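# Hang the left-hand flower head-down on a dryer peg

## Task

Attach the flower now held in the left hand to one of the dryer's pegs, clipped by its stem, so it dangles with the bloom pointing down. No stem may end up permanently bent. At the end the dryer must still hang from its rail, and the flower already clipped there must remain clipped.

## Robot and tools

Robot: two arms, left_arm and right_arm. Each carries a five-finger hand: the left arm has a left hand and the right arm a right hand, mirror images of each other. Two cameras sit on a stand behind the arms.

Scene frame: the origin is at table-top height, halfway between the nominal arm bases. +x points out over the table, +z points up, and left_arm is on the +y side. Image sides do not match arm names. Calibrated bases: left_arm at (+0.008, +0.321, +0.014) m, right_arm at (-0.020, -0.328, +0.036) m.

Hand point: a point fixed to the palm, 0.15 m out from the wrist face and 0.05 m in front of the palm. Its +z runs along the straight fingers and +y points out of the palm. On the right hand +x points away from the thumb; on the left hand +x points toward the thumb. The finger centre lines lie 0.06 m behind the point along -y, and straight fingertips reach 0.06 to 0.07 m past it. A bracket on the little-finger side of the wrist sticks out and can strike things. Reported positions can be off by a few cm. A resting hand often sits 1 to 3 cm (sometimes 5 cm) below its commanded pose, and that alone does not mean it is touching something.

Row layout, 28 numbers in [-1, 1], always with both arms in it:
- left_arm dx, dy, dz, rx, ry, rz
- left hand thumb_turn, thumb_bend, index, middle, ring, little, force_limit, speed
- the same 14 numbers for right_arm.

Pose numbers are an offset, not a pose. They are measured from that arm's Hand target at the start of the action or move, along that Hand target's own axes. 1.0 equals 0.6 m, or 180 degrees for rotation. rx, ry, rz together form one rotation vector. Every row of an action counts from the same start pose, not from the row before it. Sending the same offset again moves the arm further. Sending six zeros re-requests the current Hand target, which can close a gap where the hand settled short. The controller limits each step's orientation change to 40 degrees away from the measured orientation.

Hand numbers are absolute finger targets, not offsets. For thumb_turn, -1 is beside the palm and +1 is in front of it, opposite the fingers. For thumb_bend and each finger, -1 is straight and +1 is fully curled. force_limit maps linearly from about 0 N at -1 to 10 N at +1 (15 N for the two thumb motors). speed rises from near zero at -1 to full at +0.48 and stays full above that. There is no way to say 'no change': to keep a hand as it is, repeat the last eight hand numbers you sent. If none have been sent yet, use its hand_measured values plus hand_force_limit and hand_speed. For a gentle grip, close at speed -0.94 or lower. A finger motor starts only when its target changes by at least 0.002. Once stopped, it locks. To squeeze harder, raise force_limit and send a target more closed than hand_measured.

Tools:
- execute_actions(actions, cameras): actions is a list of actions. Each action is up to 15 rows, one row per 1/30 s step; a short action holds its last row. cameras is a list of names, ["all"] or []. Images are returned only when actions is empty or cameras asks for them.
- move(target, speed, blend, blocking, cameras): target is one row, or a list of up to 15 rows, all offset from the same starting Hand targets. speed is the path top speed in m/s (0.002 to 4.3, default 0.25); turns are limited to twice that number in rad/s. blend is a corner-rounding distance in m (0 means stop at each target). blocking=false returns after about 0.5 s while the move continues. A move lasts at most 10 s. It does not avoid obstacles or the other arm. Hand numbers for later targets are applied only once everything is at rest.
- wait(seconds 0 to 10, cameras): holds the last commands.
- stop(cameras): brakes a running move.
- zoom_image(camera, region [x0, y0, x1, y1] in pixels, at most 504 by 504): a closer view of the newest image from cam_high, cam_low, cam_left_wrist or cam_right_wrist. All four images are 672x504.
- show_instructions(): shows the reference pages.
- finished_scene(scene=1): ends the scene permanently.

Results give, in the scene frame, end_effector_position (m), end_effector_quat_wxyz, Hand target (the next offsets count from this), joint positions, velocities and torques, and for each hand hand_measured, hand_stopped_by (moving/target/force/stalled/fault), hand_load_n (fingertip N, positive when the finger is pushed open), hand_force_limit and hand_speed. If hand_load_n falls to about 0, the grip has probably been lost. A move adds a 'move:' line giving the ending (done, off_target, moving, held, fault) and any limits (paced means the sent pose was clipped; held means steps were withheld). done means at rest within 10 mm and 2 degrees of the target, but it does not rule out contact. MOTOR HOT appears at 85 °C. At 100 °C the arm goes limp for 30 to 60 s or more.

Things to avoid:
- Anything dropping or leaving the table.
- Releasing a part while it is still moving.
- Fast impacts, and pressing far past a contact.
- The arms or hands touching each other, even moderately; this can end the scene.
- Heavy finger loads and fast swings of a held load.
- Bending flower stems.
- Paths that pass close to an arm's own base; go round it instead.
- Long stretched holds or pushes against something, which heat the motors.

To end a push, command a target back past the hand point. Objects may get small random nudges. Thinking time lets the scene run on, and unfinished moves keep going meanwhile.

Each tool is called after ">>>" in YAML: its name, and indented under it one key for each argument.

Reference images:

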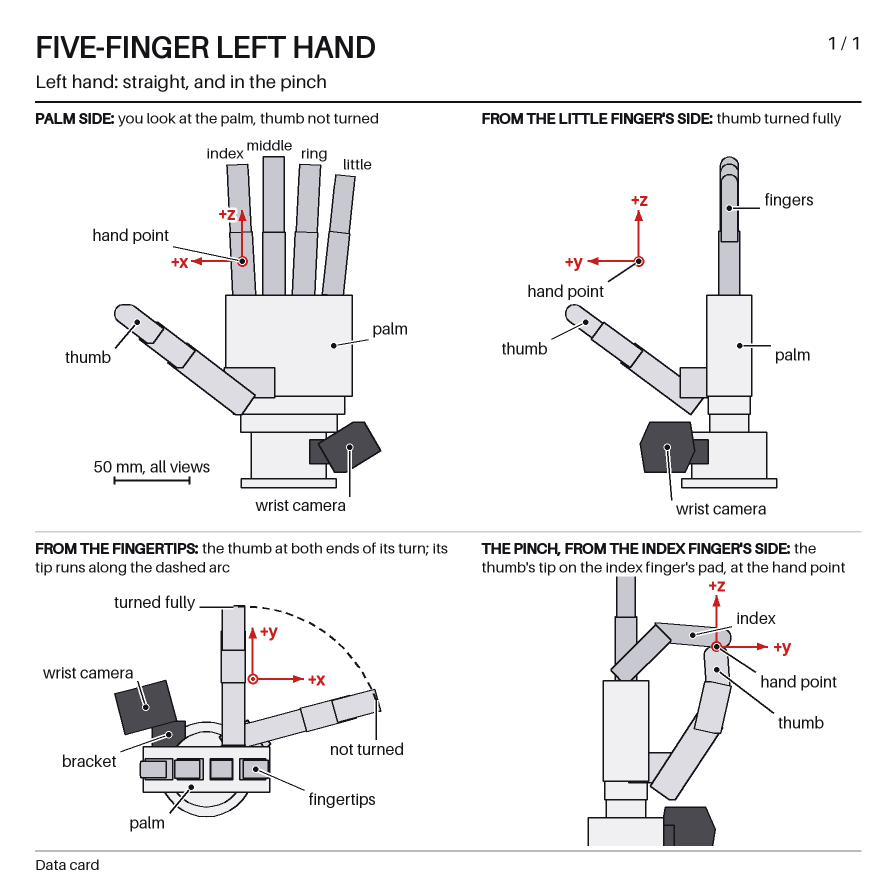

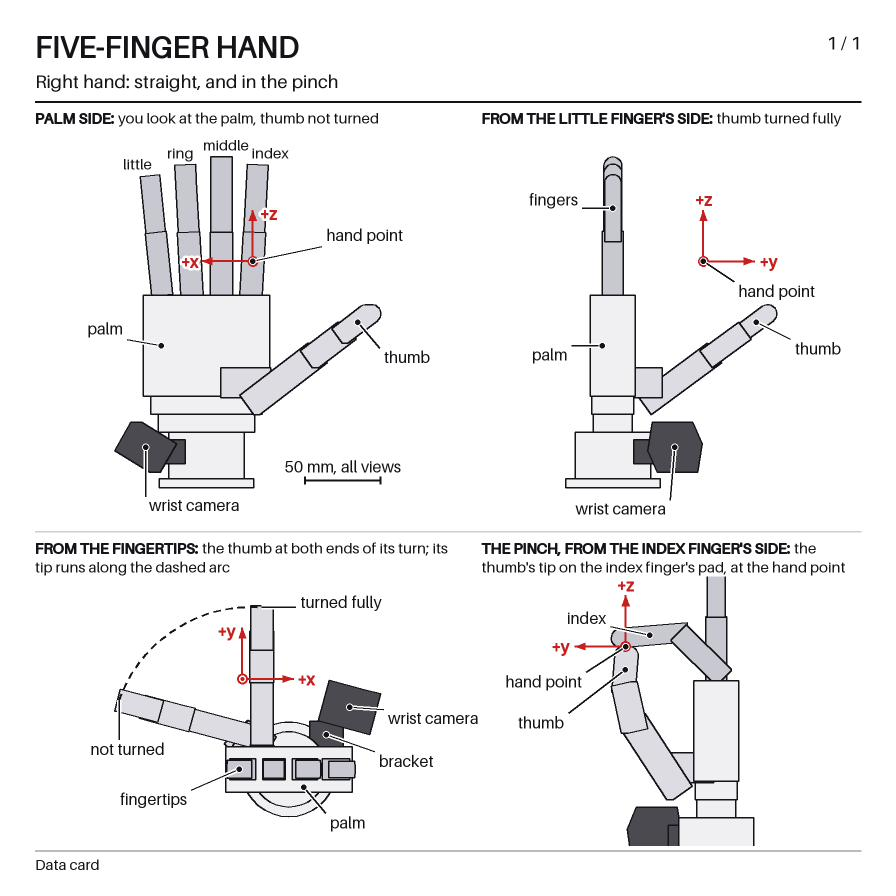

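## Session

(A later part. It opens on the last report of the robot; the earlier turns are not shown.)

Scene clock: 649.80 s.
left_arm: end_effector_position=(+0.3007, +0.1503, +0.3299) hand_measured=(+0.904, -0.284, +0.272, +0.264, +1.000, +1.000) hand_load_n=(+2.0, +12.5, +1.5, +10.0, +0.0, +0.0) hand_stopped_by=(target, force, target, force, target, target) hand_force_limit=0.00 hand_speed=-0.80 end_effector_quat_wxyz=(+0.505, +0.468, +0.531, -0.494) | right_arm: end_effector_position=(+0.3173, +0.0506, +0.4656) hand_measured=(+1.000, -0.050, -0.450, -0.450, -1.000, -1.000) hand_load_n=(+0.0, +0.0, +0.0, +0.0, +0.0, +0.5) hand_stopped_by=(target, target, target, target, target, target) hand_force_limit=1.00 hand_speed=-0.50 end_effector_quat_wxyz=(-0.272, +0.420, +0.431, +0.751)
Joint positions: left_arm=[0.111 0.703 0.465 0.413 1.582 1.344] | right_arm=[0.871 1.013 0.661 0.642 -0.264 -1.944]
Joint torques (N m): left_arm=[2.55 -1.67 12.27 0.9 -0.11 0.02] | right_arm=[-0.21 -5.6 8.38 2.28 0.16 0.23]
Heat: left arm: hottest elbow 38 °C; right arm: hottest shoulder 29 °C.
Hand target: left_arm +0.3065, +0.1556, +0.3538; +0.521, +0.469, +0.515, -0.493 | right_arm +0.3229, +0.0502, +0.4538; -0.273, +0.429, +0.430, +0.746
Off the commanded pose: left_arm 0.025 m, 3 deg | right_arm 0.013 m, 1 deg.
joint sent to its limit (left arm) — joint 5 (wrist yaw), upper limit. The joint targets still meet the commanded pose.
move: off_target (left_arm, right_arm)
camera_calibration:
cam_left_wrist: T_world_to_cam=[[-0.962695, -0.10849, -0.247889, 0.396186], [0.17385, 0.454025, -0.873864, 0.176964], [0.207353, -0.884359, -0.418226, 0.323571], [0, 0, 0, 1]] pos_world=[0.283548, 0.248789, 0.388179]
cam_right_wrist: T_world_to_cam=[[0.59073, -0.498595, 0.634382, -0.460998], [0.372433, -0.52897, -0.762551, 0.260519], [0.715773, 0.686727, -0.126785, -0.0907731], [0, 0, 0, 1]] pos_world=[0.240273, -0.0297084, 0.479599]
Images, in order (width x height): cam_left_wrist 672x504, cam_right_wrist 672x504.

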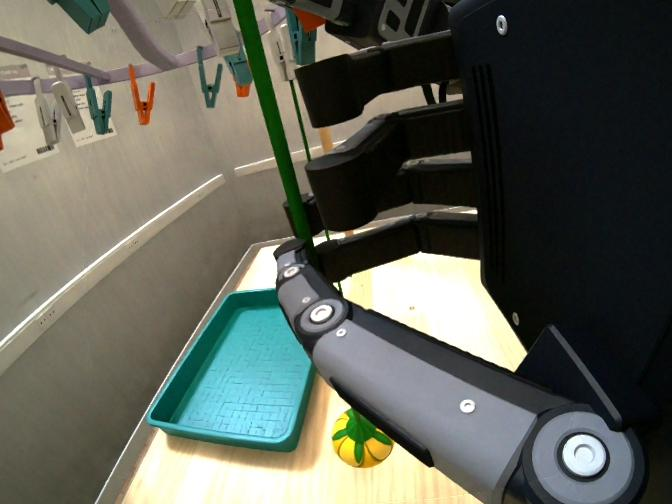

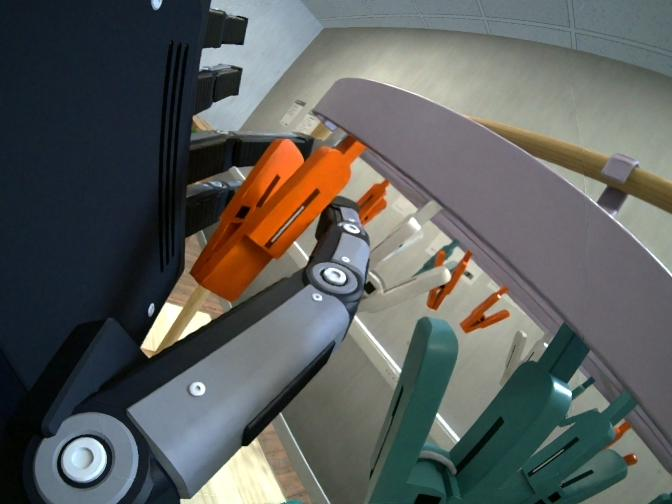

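>>> move:
  target: [-0.09,0.0,-0.02,0,0,0,0.904,-0.284,0.272,0.264,1,1,0,-0.8,0,0,0,0,0,0,1,-0.05,-0.45,-0.45,-1,-1,1,-0.5]
  speed: 0.08
  cameras: ["cam_left_wrist","cam_right_wrist"]

>>> zoom_image:
  camera: "cam_left_wrist"
  region: [220, 0, 420, 200]

Scene clock: 652.63 s.
left_arm: end_effector_position=(+0.3042, +0.1630, +0.3823) hand_measured=(+0.904, -0.284, +0.272, +0.264, +1.000, +1.000) hand_load_n=(+2.0, +12.5, +1.5, +10.0, +0.0, +0.0) hand_stopped_by=(target, force, target, force, target, target) hand_force_limit=0.00 hand_speed=-0.80 end_effector_quat_wxyz=(+0.516, +0.456, +0.542, -0.482) | right_arm: end_effector_position=(+0.3173, +0.0506, +0.4656) hand_measured=(+1.000, -0.050, -0.450, -0.450, -1.000, -1.000) hand_load_n=(+0.0, +0.0, +0.0, +0.0, +0.0, +0.0) hand_stopped_by=(target, target, target, target, target, target) hand_force_limit=1.00 hand_speed=-0.50 end_effector_quat_wxyz=(-0.272, +0.420, +0.431, +0.751)
Joint positions: left_arm=[0.155 0.663 0.575 0.349 1.582 1.257] | right_arm=[0.871 1.013 0.661 0.642 -0.264 -1.944]
Joint torques (N m): left_arm=[2.67 -1.44 12.55 0.76 -0.19 0.01] | right_arm=[-0.32 -5.66 8.47 2.15 0.17 0.21]
Heat: left arm: hottest elbow 38 °C; right arm: hottest shoulder 29 °C.
Hand target: left_arm +0.3065, +0.1692, +0.4074; +0.521, +0.469, +0.515, -0.493 | right_arm +0.3229, +0.0502, +0.4538; -0.273, +0.429, +0.430, +0.746
Off the commanded pose: left_arm 0.026 m, 4 deg | right_arm 0.013 m, 1 deg.
joint sent to its limit (left arm) — joint 5 (wrist yaw), upper limit. The joint targets are off in orientation, not in position.
move: off_target (left_arm, right_arm)
camera_calibration:
cam_left_wrist: T_world_to_cam=[[-0.957227, -0.150998, -0.246812, 0.418731], [0.152406, 0.46196, -0.873708, 0.221598], [0.245946, -0.873952, -0.419187, 0.342842], [0, 0, 0, 1]] pos_world=[0.282727, 0.260486, 0.440675]
cam_right_wrist: T_world_to_cam=[[0.59073, -0.498595, 0.634382, -0.460998], [0.372433, -0.52897, -0.762551, 0.260519], [0.715773, 0.686727, -0.126785, -0.0907731], [0, 0, 0, 1]] pos_world=[0.240273, -0.0297084, 0.479599]
Images, in order (width x height): cam_left_wrist 672x504, cam_right_wrist 672x504.

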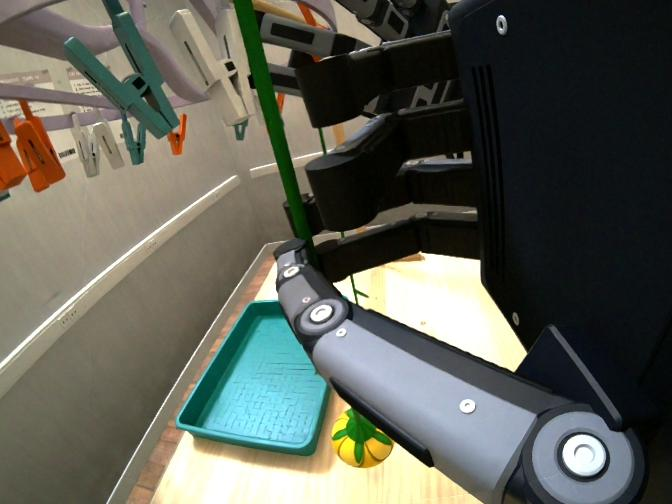

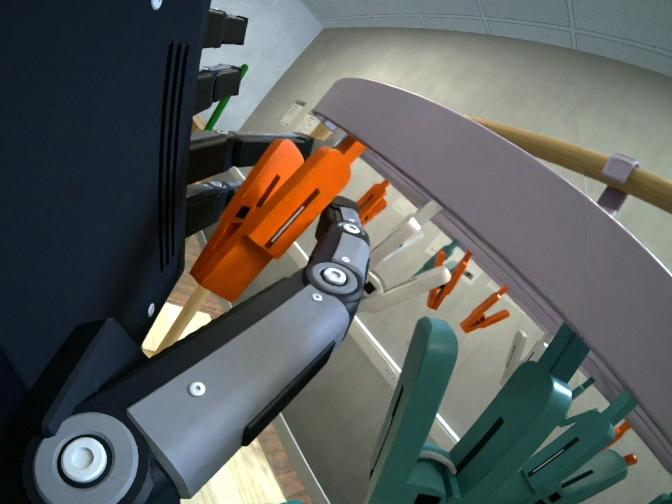

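Scaled by 2.520 from the camera's 672x504 image, which has a finer 960x720 frame.

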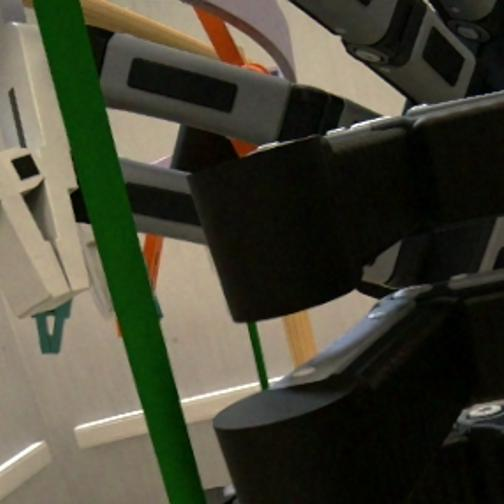

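>>> move:
  target:
    - [-0.0015,0.0037,-0.05,0,0,0,0.904,-0.284,0.272,0.264,1,1,0,-0.8,0,0,0,0,0,0,1,-0.05,-0.45,-0.45,-1,-1,1,-0.5]
    - [0,-0.104,-0.058,0,0,0,0.904,-0.284,0.272,0.264,1,1,0,-0.8,0,0,0,0,0,0,1,-0.05,-0.45,-0.45,-1,-1,1,-0.5]
  speed: 0.08
  cameras: ["cam_left_wrist"]

>>> zoom_image:
  camera: "cam_left_wrist"
  region: [100, 0, 350, 200]

Scene clock: 657.97 s.
left_arm: end_effector_position=(+0.2437, +0.1942, +0.4128) hand_measured=(+0.904, -0.284, +0.272, +0.264, +1.000, +1.000) hand_load_n=(+2.0, +13.0, +1.5, +9.5, +0.0, +0.0) hand_stopped_by=(target, force, target, force, target, target) hand_force_limit=0.00 hand_speed=-0.80 end_effector_quat_wxyz=(+0.569, +0.416, +0.574, -0.417) | right_arm: end_effector_position=(+0.3173, +0.0506, +0.4656) hand_measured=(+1.000, -0.050, -0.450, -0.450, -1.000, -1.000) hand_load_n=(+0.0, +0.0, +0.0, +0.0, +0.0, +0.0) hand_stopped_by=(target, target, target, target, target, target) hand_force_limit=1.00 hand_speed=-0.50 end_effector_quat_wxyz=(-0.272, +0.420, +0.431, +0.751)
Joint positions: left_arm=[0.348 0.329 0.548 0.211 1.582 1.137] | right_arm=[0.871 1.013 0.661 0.642 -0.264 -1.944]
Joint torques (N m): left_arm=[2.73 2.08 7.9 0.64 -0.37 0.03] | right_arm=[-0.5 -5.25 8.49 2.33 0.17 0.25]
Heat: left arm: hottest elbow 37 °C; right arm: hottest shoulder 29 °C.
Hand target: left_arm +0.2417, +0.1992, +0.4076; +0.521, +0.469, +0.515, -0.493 | right_arm +0.3229, +0.0502, +0.4538; -0.273, +0.429, +0.430, +0.746
Off the commanded pose: left_arm 0.008 m, 14 deg | right_arm 0.013 m, 1 deg.
joint sent to its limit (left arm) — joint 5 (wrist yaw), upper limit. The joint targets are off in orientation, not in position.
move: off_target (left_arm, right_arm)
camera_calibration:
cam_left_wrist: T_world_to_cam=[[-0.898491, -0.32674, -0.293181, 0.412073], [0.100563, 0.496898, -0.861963, 0.24404], [0.427319, -0.803949, -0.4136, 0.337769], [0, 0, 0, 1]] pos_world=[0.201368, 0.284926, 0.470866]
Images, in order (width x height): cam_left_wrist 672x504.

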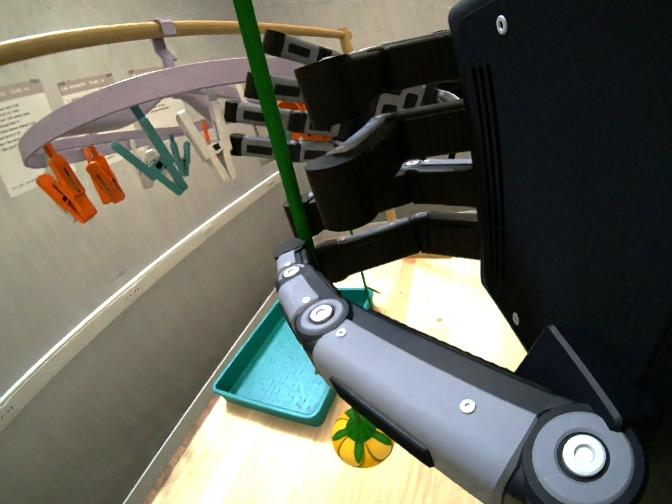

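Scaled by 2.016 from the camera's 672x504 image, which has a finer 960x720 frame.

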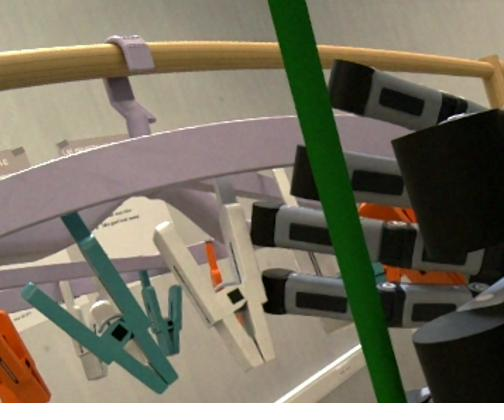

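>>> execute_actions:
  actions: []
  cameras: ["cam_right_wrist","cam_low"]

>>> zoom_image:
  camera: "cam_right_wrist"
  region: [180, 120, 380, 320]

>>> zoom_image:
  camera: "cam_low"
  region: [325, 95, 435, 205]

Scene clock: 661.13 s.
left_arm: end_effector_position=(+0.2437, +0.1942, +0.4128) hand_measured=(+0.904, -0.284, +0.272, +0.264, +1.000, +1.000) hand_load_n=(+2.0, +13.0, +1.5, +10.0, +0.0, +0.0) hand_stopped_by=(target, force, target, force, target, target) hand_force_limit=0.00 hand_speed=-0.80 end_effector_quat_wxyz=(+0.569, +0.416, +0.574, -0.417) | right_arm: end_effector_position=(+0.3173, +0.0506, +0.4656) hand_measured=(+1.000, -0.050, -0.450, -0.450, -1.000, -1.000) hand_load_n=(+0.0, +0.0, +0.0, +0.0, +0.0, +0.0) hand_stopped_by=(target, target, target, target, target, target) hand_force_limit=1.00 hand_speed=-0.50 end_effector_quat_wxyz=(-0.272, +0.420, +0.431, +0.751)
Joint positions: left_arm=[0.348 0.329 0.548 0.21 1.582 1.137] | right_arm=[0.871 1.013 0.661 0.642 -0.264 -1.944]
Joint velocities: within noise
Joint torques (N m): left_arm=[2.73 2.08 7.9 0.69 -0.37 0.03] | right_arm=[-0.03 -5.42 8.42 2.21 0.16 0.22]
Heat: left arm: hottest elbow 37 °C; right arm: hottest shoulder 29 °C.
Hand target: left_arm +0.2417, +0.1992, +0.4076; +0.521, +0.469, +0.515, -0.493 | right_arm +0.3229, +0.0502, +0.4538; -0.273, +0.429, +0.430, +0.746
Off the commanded pose: left_arm 0.008 m, 14 deg | right_arm 0.013 m, 1 deg.
camera_calibration:
cam_right_wrist: T_world_to_cam=[[0.59073, -0.498595, 0.634382, -0.460998], [0.372433, -0.52897, -0.762551, 0.260519], [0.715773, 0.686727, -0.126785, -0.0907731], [0, 0, 0, 1]] pos_world=[0.240273, -0.0297084, 0.479599]
Images, in order (width x height): cam_low 672x504, cam_right_wrist 672x504.

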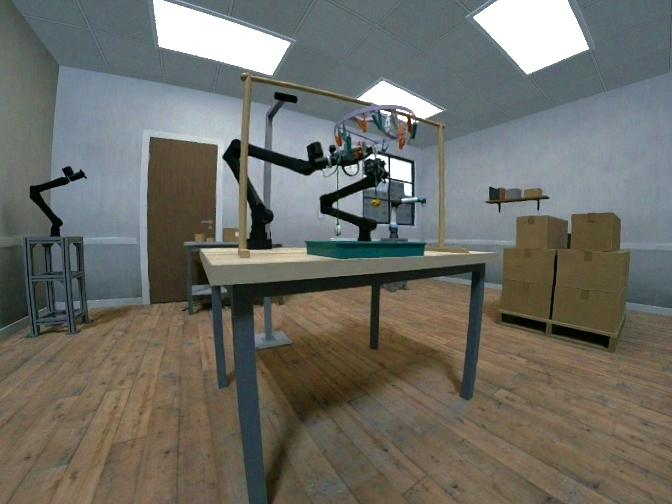

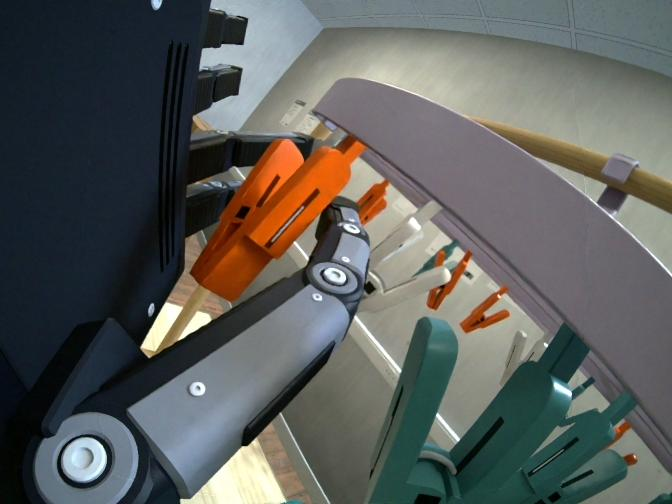

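Scaled by 2.520 from the camera's 672x504 image, which has a finer 960x720 frame.

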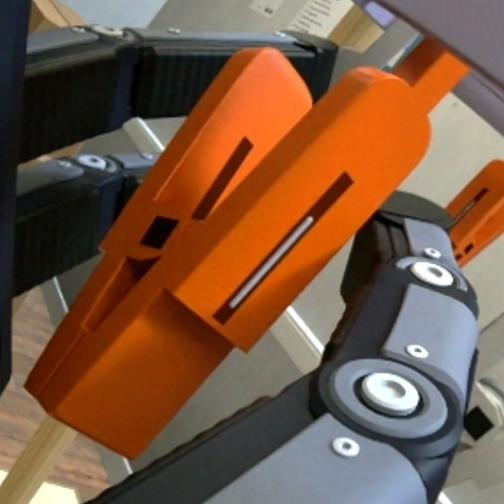

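Scaled by 4.582 from the camera's 672x504 image, which has a finer 960x720 frame.

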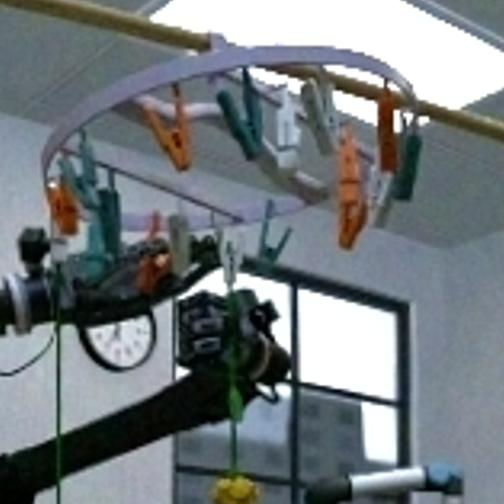

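>>> execute_actions:
  actions:
    - [[0,0,0,0,0,0,0.904,-0.284,0.272,0.264,1,1,0,-0.8,0,0,0,0,0,0,1,-0.05,-0.45,-0.35,-1,-1,1,-0.6]]
  cameras: ["cam_right_wrist"]

>>> execute_actions:
  actions:
    - [[0,0,0,0,0,0,0.904,-0.284,0.272,0.264,1,1,0,-0.8,0,0,0,0,0,0,1,-0.05,-0.45,-0.3,-1,-1,1,-0.6]]
  cameras: ["cam_right_wrist"]

Scene clock: 666.73 s.
left_arm: end_effector_position=(+0.2437, +0.1943, +0.4123) hand_measured=(+0.904, -0.284, +0.272, +0.264, +1.000, +1.000) hand_load_n=(+2.0, +13.0, +1.5, +10.0, +0.0, -0.5) hand_stopped_by=(target, force, target, force, target, target) hand_force_limit=0.00 hand_speed=-0.80 end_effector_quat_wxyz=(+0.568, +0.415, +0.575, -0.418) | right_arm: end_effector_position=(+0.3173, +0.0506, +0.4656) hand_measured=(+1.000, -0.050, -0.450, -0.350, -1.000, -1.000) hand_load_n=(+0.0, +0.0, +0.0, +0.0, +0.0, +0.0) hand_stopped_by=(target, target, target, target, target, target) hand_force_limit=1.00 hand_speed=-0.60 end_effector_quat_wxyz=(-0.272, +0.420, +0.431, +0.751)
Joint positions: left_arm=[0.348 0.329 0.548 0.206 1.582 1.137] | right_arm=[0.871 1.013 0.661 0.642 -0.264 -1.944]
Joint torques (N m): left_arm=[2.73 2.08 7.94 0.5 -0.37 0.06] | right_arm=[-0.32 -5.42 8.44 2.25 0.14 0.24]
Heat: left arm: hottest elbow 36 °C; right arm: hottest shoulder 29 °C.
Hand target: left_arm +0.2417, +0.1992, +0.4076; +0.521, +0.469, +0.515, -0.493 | right_arm +0.3229, +0.0502, +0.4538; -0.273, +0.429, +0.430, +0.746
Off the commanded pose: left_arm 0.007 m, 14 deg | right_arm 0.013 m, 1 deg.
joint sent to its limit (left arm) — joint 5 (wrist yaw), upper limit. The joint targets are off in orientation, not in position.
camera_calibration:
cam_right_wrist: T_world_to_cam=[[0.59073, -0.498595, 0.634382, -0.460998], [0.372433, -0.52897, -0.762551, 0.260519], [0.715773, 0.686727, -0.126785, -0.0907731], [0, 0, 0, 1]] pos_world=[0.240273, -0.0297084, 0.479599]
Images, in order (width x height): cam_right_wrist 672x504.

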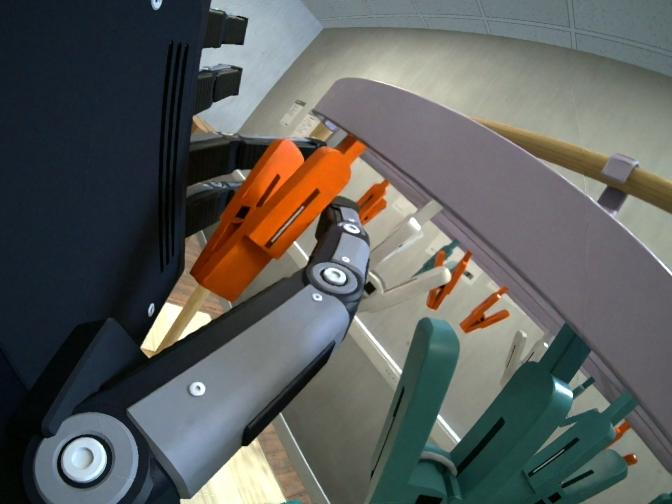

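Scene clock: 667.43 s.
left_arm: end_effector_position=(+0.2437, +0.1943, +0.4121) hand_measured=(+0.904, -0.284, +0.272, +0.264, +1.000, +1.000) hand_load_n=(+2.0, +13.0, +1.5, +9.5, +0.0, -0.5) hand_stopped_by=(target, force, target, force, target, target) hand_force_limit=0.00 hand_speed=-0.80 end_effector_quat_wxyz=(+0.568, +0.414, +0.575, -0.418) | right_arm: end_effector_position=(+0.3173, +0.0506, +0.4656) hand_measured=(+1.000, -0.050, -0.450, -0.300, -1.000, -1.000) hand_load_n=(+0.0, +0.0, +0.0, +0.0, +0.0, +0.0) hand_stopped_by=(target, target, target, target, target, target) hand_force_limit=1.00 hand_speed=-0.60 end_effector_quat_wxyz=(-0.272, +0.420, +0.431, +0.751)
Joint positions: left_arm=[0.348 0.329 0.548 0.204 1.582 1.137] | right_arm=[0.871 1.013 0.661 0.642 -0.264 -1.944]
Joint torques (N m): left_arm=[2.67 2.08 7.95 0.72 -0.36 0.07] | right_arm=[-0.15 -5.3 8.46 2.25 0.16 0.22]
Heat: left arm: hottest elbow 36 °C; right arm: hottest shoulder 29 °C.
Hand target: left_arm +0.2417, +0.1992, +0.4076; +0.521, +0.469, +0.515, -0.493 | right_arm +0.3229, +0.0502, +0.4538; -0.273, +0.429, +0.430, +0.746
Off the commanded pose: left_arm 0.007 m, 14 deg | right_arm 0.013 m, 1 deg.
joint sent to its limit (left arm) — joint 5 (wrist yaw), upper limit. The joint targets are off in orientation, not in position.
camera_calibration:
cam_right_wrist: T_world_to_cam=[[0.59073, -0.498595, 0.634382, -0.460998], [0.372433, -0.52897, -0.762551, 0.260519], [0.715773, 0.686727, -0.126785, -0.0907731], [0, 0, 0, 1]] pos_world=[0.240273, -0.0297084, 0.479599]
Images, in order (width x height): cam_right_wrist 672x504.

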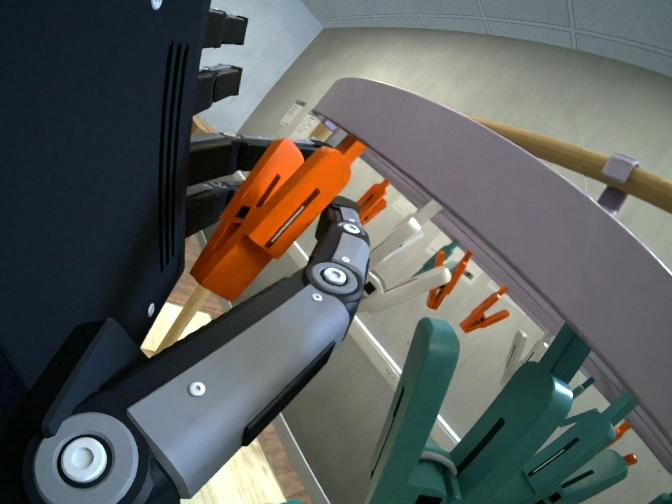

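>>> move:
  target:
    - [0.12,0.0,0.0,0,0,0,0.904,-0.284,0.272,0.264,1,1,0,-0.8,0,0,0,0,0,0,1,-0.05,-0.45,-0.3,-1,-1,1,-0.6]
    - [0.12,0.095,0.045,0,0,0,0.904,-0.284,0.272,0.264,1,1,0,-0.8,0,0,0,0,0,0,1,-0.05,-0.45,-0.3,-1,-1,1,-0.6]
  speed: 0.08
  cameras: ["cam_left_wrist"]

>>> execute_actions:
  actions:
    - [[0,0,0,0,0,0,0.904,-0.284,0.272,0.264,1,1,0,-0.8,0,0,0,0,0,0,1,-0.05,-0.45,-0.22,-1,-1,1,-0.6]]
  cameras: ["cam_right_wrist"]

>>> zoom_image:
  camera: "cam_right_wrist"
  region: [180, 120, 380, 320]

Scene clock: 672.70 s.
left_arm: end_effector_position=(+0.2938, +0.1778, +0.3092) hand_measured=(+0.904, -0.284, +0.272, +0.264, +1.000, +1.000) hand_load_n=(+2.0, +13.0, +1.5, +10.0, +0.0, +0.0) hand_stopped_by=(target, force, target, force, target, target) hand_force_limit=0.00 hand_speed=-0.80 end_effector_quat_wxyz=(+0.522, +0.428, +0.563, -0.477) | right_arm: end_effector_position=(+0.3173, +0.0506, +0.4656) hand_measured=(+1.000, -0.050, -0.450, -0.300, -1.000, -1.000) hand_load_n=(+0.0, +0.0, +0.0, +0.0, +0.0, +0.0) hand_stopped_by=(target, target, target, target, target, target) hand_force_limit=1.00 hand_speed=-0.60 end_effector_quat_wxyz=(-0.272, +0.420, +0.431, +0.751)
Joint positions: left_arm=[0.217 0.614 0.403 0.311 1.582 1.381] | right_arm=[0.871 1.013 0.661 0.642 -0.264 -1.944]
Joint torques (N m): left_arm=[-0.38 0.79 12.51 1.77 -0.07 0.24] | right_arm=[-0.21 -5.54 8.43 2.22 0.14 0.25]
Heat: left arm: hottest elbow 36 °C; right arm: hottest shoulder 29 °C.
Hand target: left_arm +0.2994, +0.1744, +0.3352; +0.521, +0.469, +0.515, -0.493 | right_arm +0.3229, +0.0502, +0.4538; -0.273, +0.429, +0.430, +0.746
Off the commanded pose: left_arm 0.027 m, 7 deg | right_arm 0.013 m, 1 deg.
joint sent to its limit (left arm) — joint 5 (wrist yaw), upper limit. The joint targets are off in orientation, not in position.
move: off_target (left_arm, right_arm)
camera_calibration:
cam_left_wrist: T_world_to_cam=[[-0.954443, -0.211548, -0.210441, 0.391763], [0.0917271, 0.463093, -0.881551, 0.17256], [0.283944, -0.860693, -0.422591, 0.315291], [0, 0, 0, 1]] pos_world=[0.268563, 0.274334, 0.367802]
Images, in order (width x height): cam_left_wrist 672x504.

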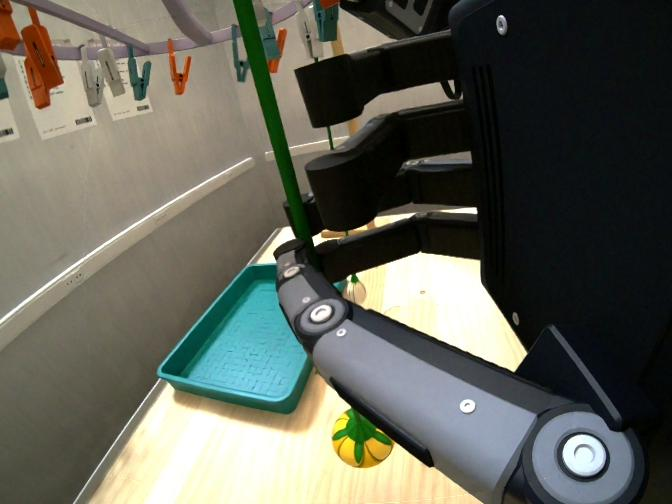

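Scene clock: 673.40 s.
left_arm: end_effector_position=(+0.2939, +0.1777, +0.3093) hand_measured=(+0.904, -0.284, +0.272, +0.264, +1.000, +1.000) hand_load_n=(+2.0, +13.0, +1.5, +10.0, +0.0, +0.0) hand_stopped_by=(target, force, target, force, target, target) hand_force_limit=0.00 hand_speed=-0.80 end_effector_quat_wxyz=(+0.523, +0.429, +0.562, -0.476) | right_arm: end_effector_position=(+0.3173, +0.0506, +0.4656) hand_measured=(+1.000, -0.050, -0.450, -0.220, -1.000, -1.000) hand_load_n=(+0.0, +0.0, +0.0, +0.0, +0.0, +0.0) hand_stopped_by=(target, target, target, target, target, target) hand_force_limit=1.00 hand_speed=-0.60 end_effector_quat_wxyz=(-0.272, +0.420, +0.431, +0.751)
Joint positions: left_arm=[0.217 0.614 0.403 0.311 1.582 1.385] | right_arm=[0.871 1.013 0.661 0.642 -0.264 -1.944]
Joint torques (N m): left_arm=[-0.32 0.73 12.57 1.63 -0.07 0.28] | right_arm=[-0.26 -5.42 8.53 2.28 0.16 0.23]
Heat: left arm: hottest elbow 36 °C; right arm: hottest shoulder 29 °C.
Hand target: left_arm +0.2993, +0.1744, +0.3353; +0.521, +0.469, +0.515, -0.493 | right_arm +0.3229, +0.0502, +0.4538; -0.273, +0.429, +0.430, +0.746
Off the commanded pose: left_arm 0.027 m, 7 deg | right_arm 0.013 m, 1 deg.
joint sent to its limit (left arm) — joint 5 (wrist yaw), upper limit. The joint targets are off in orientation, not in position.
camera_calibration:
cam_right_wrist: T_world_to_cam=[[0.59073, -0.498595, 0.634382, -0.460998], [0.372433, -0.52897, -0.762551, 0.260519], [0.715773, 0.686727, -0.126785, -0.0907731], [0, 0, 0, 1]] pos_world=[0.240273, -0.0297084, 0.479599]
Images, in order (width x height): cam_right_wrist 672x504.

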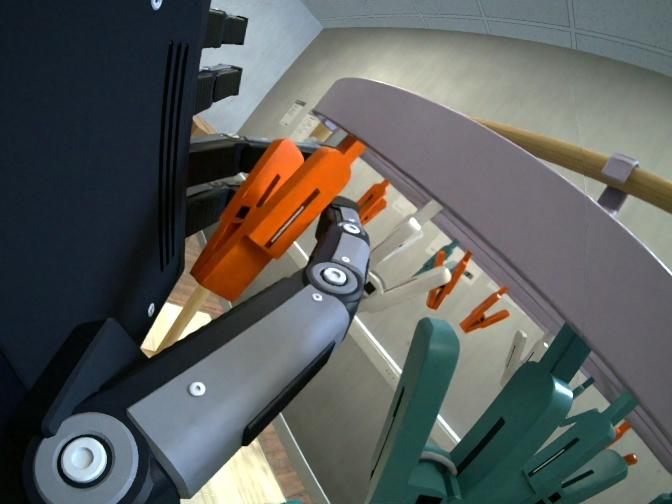

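Scaled by 2.520 from the camera's 672x504 image, which has a finer 960x720 frame.

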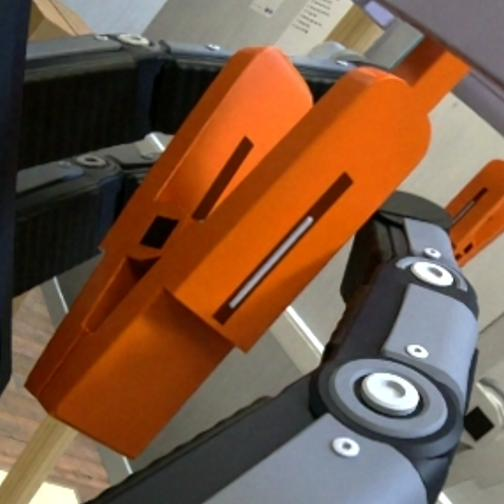

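>>> execute_actions:
  actions:
    - [[0,0,0,0,0,0,0.904,-0.284,0.272,0.264,1,1,0,-0.8,0,0,0,0,0,0,1,-0.4,-0.6,-0.55,-1,-1,1,-0.3]]
    - [[0,0,0,0,0,0,0.904,-0.284,0.272,0.264,1,1,0,-0.8,0,0,0,0,0,0,1,-0.4,-0.6,-0.55,-1,-1,1,-0.3]]
  cameras: ["cam_right_wrist"]

>>> zoom_image:
  camera: "cam_right_wrist"
  region: [150, 100, 400, 350]

Scene clock: 676.90 s.
left_arm: end_effector_position=(+0.2939, +0.1778, +0.3093) hand_measured=(+0.904, -0.284, +0.272, +0.264, +1.000, +1.000) hand_load_n=(+2.0, +12.5, +1.5, +10.0, +0.0, +0.0) hand_stopped_by=(target, force, target, force, target, target) hand_force_limit=0.00 hand_speed=-0.80 end_effector_quat_wxyz=(+0.523, +0.429, +0.562, -0.476) | right_arm: end_effector_position=(+0.3174, +0.0506, +0.4655) hand_measured=(+1.000, -0.400, -0.600, -0.550, -1.000, -1.000) hand_load_n=(+0.0, +0.0, +0.0, +0.0, +0.0, +0.0) hand_stopped_by=(target, target, target, target, target, target) hand_force_limit=1.00 hand_speed=-0.30 end_effector_quat_wxyz=(-0.272, +0.420, +0.431, +0.751)
Joint positions: left_arm=[0.217 0.614 0.403 0.311 1.582 1.385] | right_arm=[0.871 1.013 0.661 0.642 -0.264 -1.944]
Joint torques (N m): left_arm=[-0.32 0.79 12.56 1.62 -0.06 0.25] | right_arm=[-0.38 -5.13 8.38 2.26 0.15 0.21]
Heat: left arm: hottest elbow 36 °C; right arm: hottest shoulder 29 °C.
Hand target: left_arm +0.2993, +0.1744, +0.3353; +0.521, +0.469, +0.515, -0.493 | right_arm +0.3229, +0.0502, +0.4538; -0.273, +0.429, +0.430, +0.746
Off the commanded pose: left_arm 0.027 m, 7 deg | right_arm 0.013 m, 1 deg.
joint sent to its limit (left arm) — joint 5 (wrist yaw), upper limit. The joint targets are off in orientation, not in position.
camera_calibration:
cam_right_wrist: T_world_to_cam=[[0.590581, -0.498853, 0.634319, -0.460999], [0.372203, -0.529053, -0.762606, 0.26056], [0.716017, 0.686475, -0.126774, -0.0909157], [0, 0, 0, 1]] pos_world=[0.240373, -0.0297095, 0.479599]
Images, in order (width x height): cam_right_wrist 672x504.

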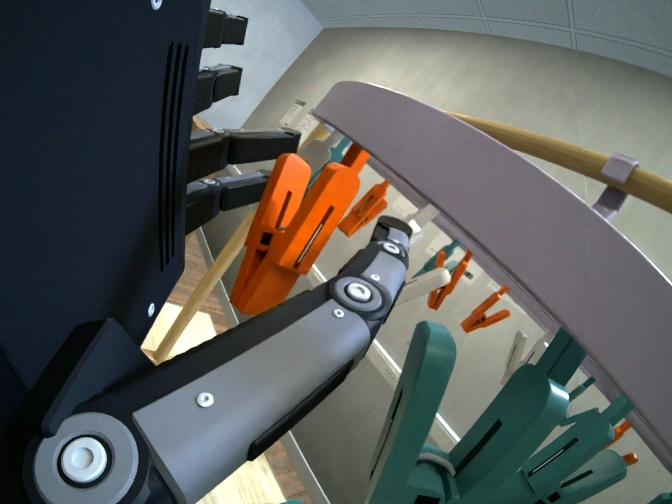

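Scaled by 2.016 from the camera's 672x504 image, which has a finer 960x720 frame.

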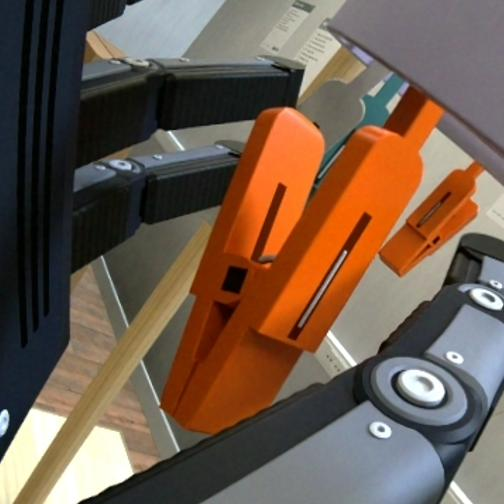

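>>> zoom_image:
  camera: "cam_right_wrist"
  region: [220, 150, 380, 320]

>>> zoom_image:
  camera: "cam_right_wrist"
  region: [225, 250, 305, 320]

Scaled by 2.965 from the camera's 672x504 image, which has a finer 960x720 frame.

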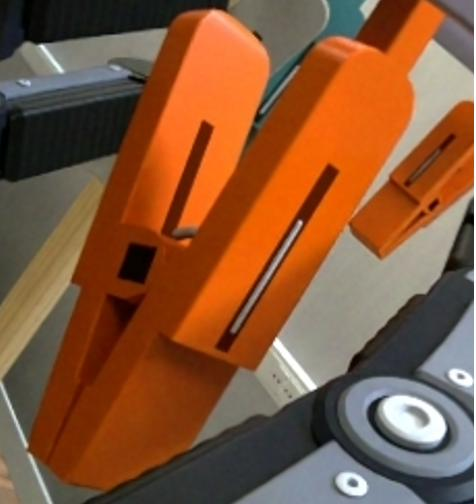

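Scaled by 6.300 from the camera's 672x504 image, which has a finer 960x720 frame.

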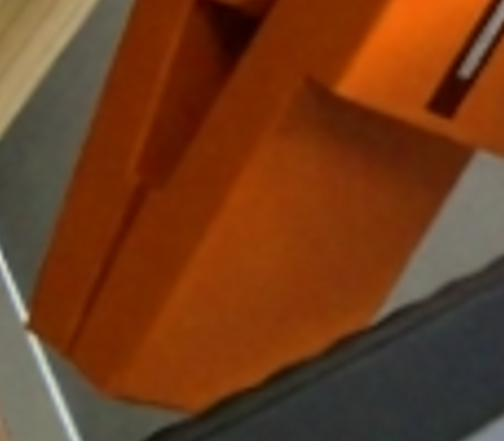

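>>> move:
  target: [0,0,0,0,0,0,0.904,-0.284,0.272,0.264,1,1,0,-0.8,0,0,-0.022,0,0,0,1,-0.4,-0.6,-0.55,-1,-1,1,-0.3]
  speed: 0.04
  cameras: ["cam_right_wrist"]

>>> zoom_image:
  camera: "cam_right_wrist"
  region: [150, 100, 400, 350]

Scene clock: 689.90 s.
left_arm: end_effector_position=(+0.2939, +0.1778, +0.3093) hand_measured=(+0.904, -0.284, +0.272, +0.264, +1.000, +1.000) hand_load_n=(+2.0, +13.0, +1.5, +10.0, +0.0, +0.0) hand_stopped_by=(target, force, target, force, target, target) hand_force_limit=0.00 hand_speed=-0.80 end_effector_quat_wxyz=(+0.523, +0.429, +0.562, -0.476) | right_arm: end_effector_position=(+0.3153, +0.0461, +0.4510) hand_measured=(+1.000, -0.400, -0.600, -0.550, -1.000, -1.000) hand_load_n=(+0.5, +0.0, +0.0, +0.0, +0.0, +0.0) hand_stopped_by=(target, target, target, target, target, target) hand_force_limit=1.00 hand_speed=-0.30 end_effector_quat_wxyz=(-0.272, +0.426, +0.436, +0.744)
Joint positions: left_arm=[0.217 0.614 0.403 0.311 1.582 1.385] | right_arm=[0.865 1.004 0.63 0.642 -0.272 -1.944]
Joint torques (N m): left_arm=[-0.32 0.73 12.57 1.62 -0.07 0.26] | right_arm=[-1.03 -7 8.36 2.07 0.02 0.26]
Heat: left arm: hottest elbow 36 °C; right arm: hottest shoulder 29 °C.
Hand target: left_arm +0.2993, +0.1744, +0.3353; +0.521, +0.469, +0.515, -0.493 | right_arm +0.3175, +0.0388, +0.4504; -0.273, +0.429, +0.430, +0.746
Off the commanded pose: left_arm 0.027 m, 7 deg | right_arm 0.008 m, 1 deg.
joint sent to its limit (left arm) — joint 5 (wrist yaw), upper limit. The joint targets are off in orientation, not in position.
move: off_target (left_arm)
camera_calibration:
cam_right_wrist: T_world_to_cam=[[0.599215, -0.486857, 0.635541, -0.456523], [0.363764, -0.541593, -0.757861, 0.248978], [0.713174, 0.685308, -0.14743, -0.0779388], [0, 0, 0, 1]] pos_world=[0.238571, -0.0340049, 0.467339]
Images, in order (width x height): cam_right_wrist 672x504.

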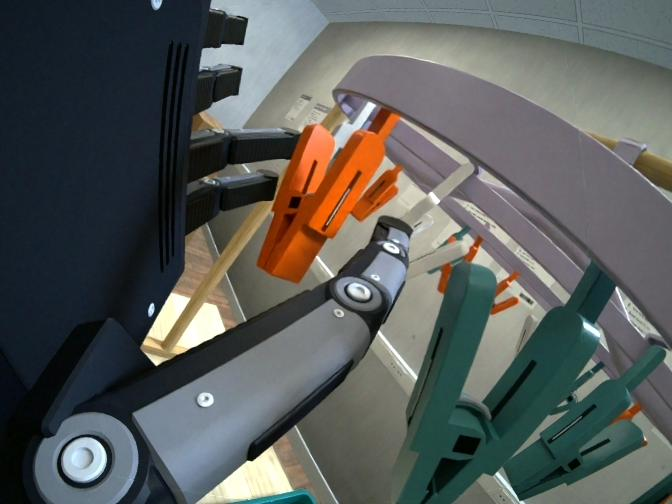

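Scaled by 2.016 from the camera's 672x504 image, which has a finer 960x720 frame.

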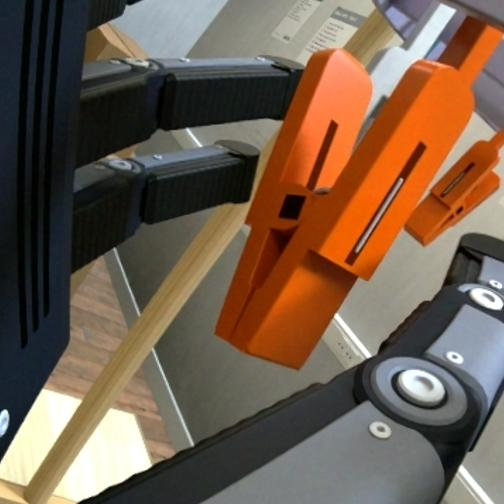

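>>> execute_actions:
  actions:
    - [[0,0,0,0,0,0,0.904,-0.284,0.272,0.264,1,1,0,-0.8,0,0,0,0,0,0,1,-0.15,-0.6,-0.55,-1,-1,1,-0.5]]
  cameras: ["cam_right_wrist"]

>>> zoom_image:
  camera: "cam_right_wrist"
  region: [220, 100, 420, 300]

Scene clock: 691.83 s.
left_arm: end_effector_position=(+0.2939, +0.1778, +0.3093) hand_measured=(+0.904, -0.284, +0.272, +0.264, +1.000, +1.000) hand_load_n=(+2.0, +12.5, +1.5, +10.0, +0.0, +0.0) hand_stopped_by=(target, force, target, force, target, target) hand_force_limit=0.00 hand_speed=-0.80 end_effector_quat_wxyz=(+0.523, +0.429, +0.562, -0.476) | right_arm: end_effector_position=(+0.3155, +0.0460, +0.4510) hand_measured=(+1.000, -0.150, -0.600, -0.550, -1.000, -1.000) hand_load_n=(+0.0, +0.0, +0.0, +0.0, +0.0, +0.0) hand_stopped_by=(target, target, target, target, target, target) hand_force_limit=1.00 hand_speed=-0.50 end_effector_quat_wxyz=(-0.272, +0.426, +0.436, +0.744)
Joint positions: left_arm=[0.217 0.614 0.403 0.311 1.582 1.385] | right_arm=[0.865 1.004 0.63 0.642 -0.272 -1.944]
Joint torques (N m): left_arm=[-0.32 0.73 12.57 1.62 -0.07 0.25] | right_arm=[-0.62 -6.89 8.4 2.17 0.04 0.25]
Heat: left arm: hottest elbow 37 °C; right arm: hottest shoulder 29 °C.
Hand target: left_arm +0.2993, +0.1744, +0.3353; +0.521, +0.469, +0.515, -0.493 | right_arm +0.3177, +0.0386, +0.4504; -0.273, +0.429, +0.430, +0.746
Off the commanded pose: left_arm 0.027 m, 7 deg | right_arm 0.008 m, 1 deg.
joint sent to its limit (left arm) — joint 5 (wrist yaw), upper limit. The joint targets are off in orientation, not in position.
camera_calibration:
cam_right_wrist: T_world_to_cam=[[0.599297, -0.487149, 0.63524, -0.456581], [0.363362, -0.541538, -0.758093, 0.249056], [0.71331, 0.685145, -0.147531, -0.0780036], [0, 0, 0, 1]] pos_world=[0.238771, -0.0341057, 0.467338]
Images, in order (width x height): cam_right_wrist 672x504.

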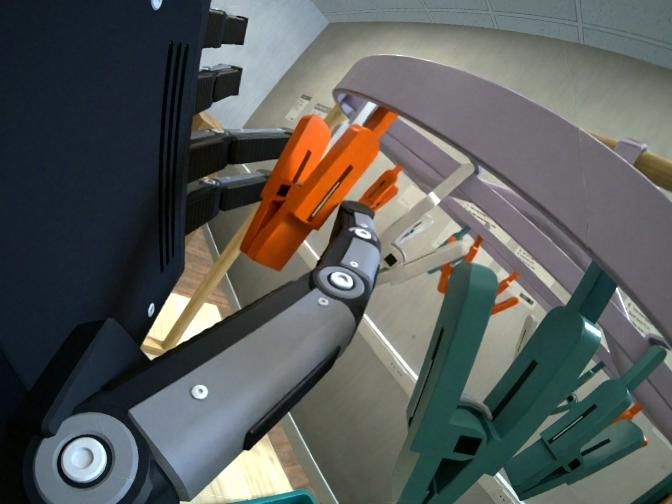

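Scaled by 2.520 from the camera's 672x504 image, which has a finer 960x720 frame.

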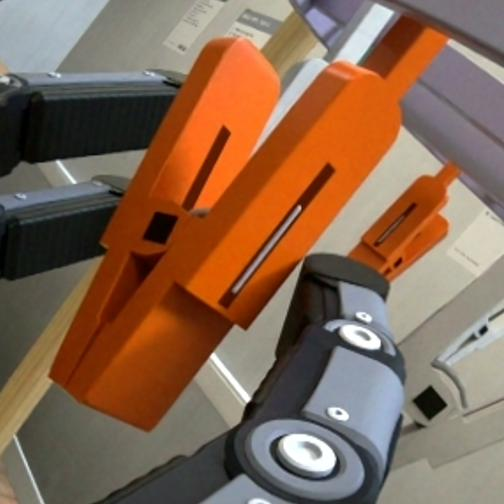

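>>> move:
  target:
    - [0,0,0,0,0,0,0.904,-0.284,0.272,0.264,1,1,0,-0.8,0,0,0,0,0,0,1,-0.4,-0.6,-0.55,-1,-1,1,-0.3]
    - [0,0,0,0,0,0,0.904,-0.284,0.272,0.264,1,1,0,-0.8,0,-0.025,0,0,0,0,1,-0.4,-0.6,-0.55,-1,-1,1,-0.3]
  speed: 0.04
  cameras: ["cam_right_wrist"]

>>> zoom_image:
  camera: "cam_right_wrist"
  region: [220, 100, 420, 300]

Scene clock: 695.27 s.
left_arm: end_effector_position=(+0.2939, +0.1778, +0.3093) hand_measured=(+0.904, -0.284, +0.272, +0.264, +1.000, +1.000) hand_load_n=(+2.0, +13.0, +1.5, +10.0, +0.0, +0.0) hand_stopped_by=(target, force, target, force, target, target) hand_force_limit=0.00 hand_speed=-0.80 end_effector_quat_wxyz=(+0.523, +0.429, +0.562, -0.476) | right_arm: end_effector_position=(+0.3133, +0.0453, +0.4423) hand_measured=(+1.000, -0.400, -0.600, -0.550, -1.000, -1.000) hand_load_n=(+0.5, +0.0, +0.0, +0.0, +0.0, +0.0) hand_stopped_by=(target, target, target, target, target, target) hand_force_limit=1.00 hand_speed=-0.30 end_effector_quat_wxyz=(-0.268, +0.436, +0.431, +0.743)
Joint positions: left_arm=[0.217 0.614 0.403 0.311 1.582 1.385] | right_arm=[0.883 1.003 0.614 0.647 -0.233 -1.944]
Joint torques (N m): left_arm=[-0.38 0.79 12.57 1.61 -0.07 0.26] | right_arm=[1.2 -6.95 8.36 2.41 0.16 0.11]
Heat: left arm: hottest elbow 37 °C; right arm: hottest shoulder 29 °C.
Hand target: left_arm +0.2993, +0.1744, +0.3353; +0.521, +0.469, +0.515, -0.493 | right_arm +0.3059, +0.0459, +0.4441; -0.273, +0.429, +0.430, +0.746
Off the commanded pose: left_arm 0.027 m, 7 deg | right_arm 0.008 m, 1 deg.
joint sent to its limit (left arm) — joint 5 (wrist yaw), upper limit. The joint targets are off in orientation, not in position.
move: off_target (left_arm)
camera_calibration:
cam_right_wrist: T_world_to_cam=[[0.599039, -0.497635, 0.627305, -0.446108], [0.341725, -0.549614, -0.762331, 0.251922], [0.724138, 0.671032, -0.159186, -0.0747722], [0, 0, 0, 1]] pos_world=[0.235294, -0.0333652, 0.459991]
Images, in order (width x height): cam_right_wrist 672x504.

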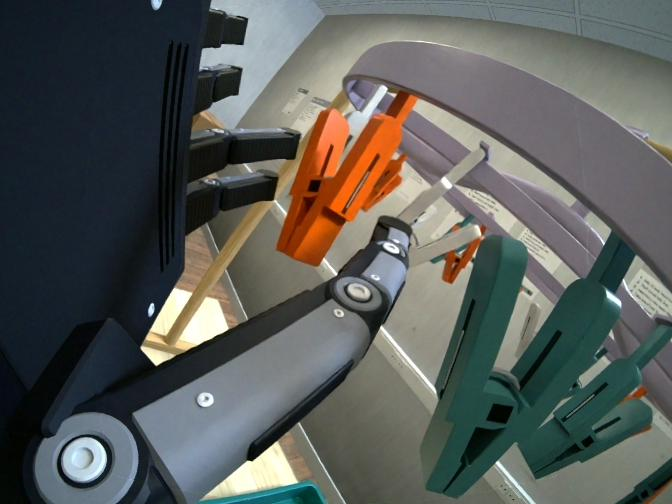

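Scaled by 2.520 from the camera's 672x504 image, which has a finer 960x720 frame.

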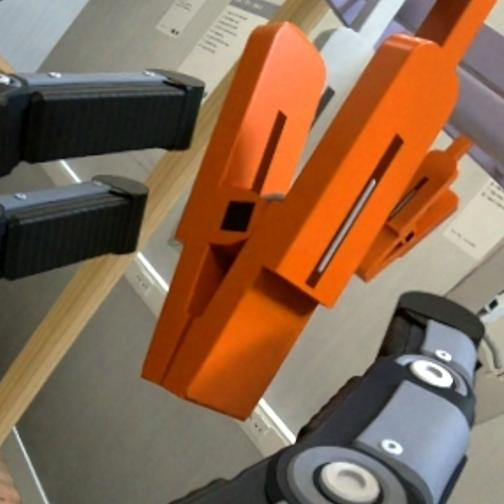

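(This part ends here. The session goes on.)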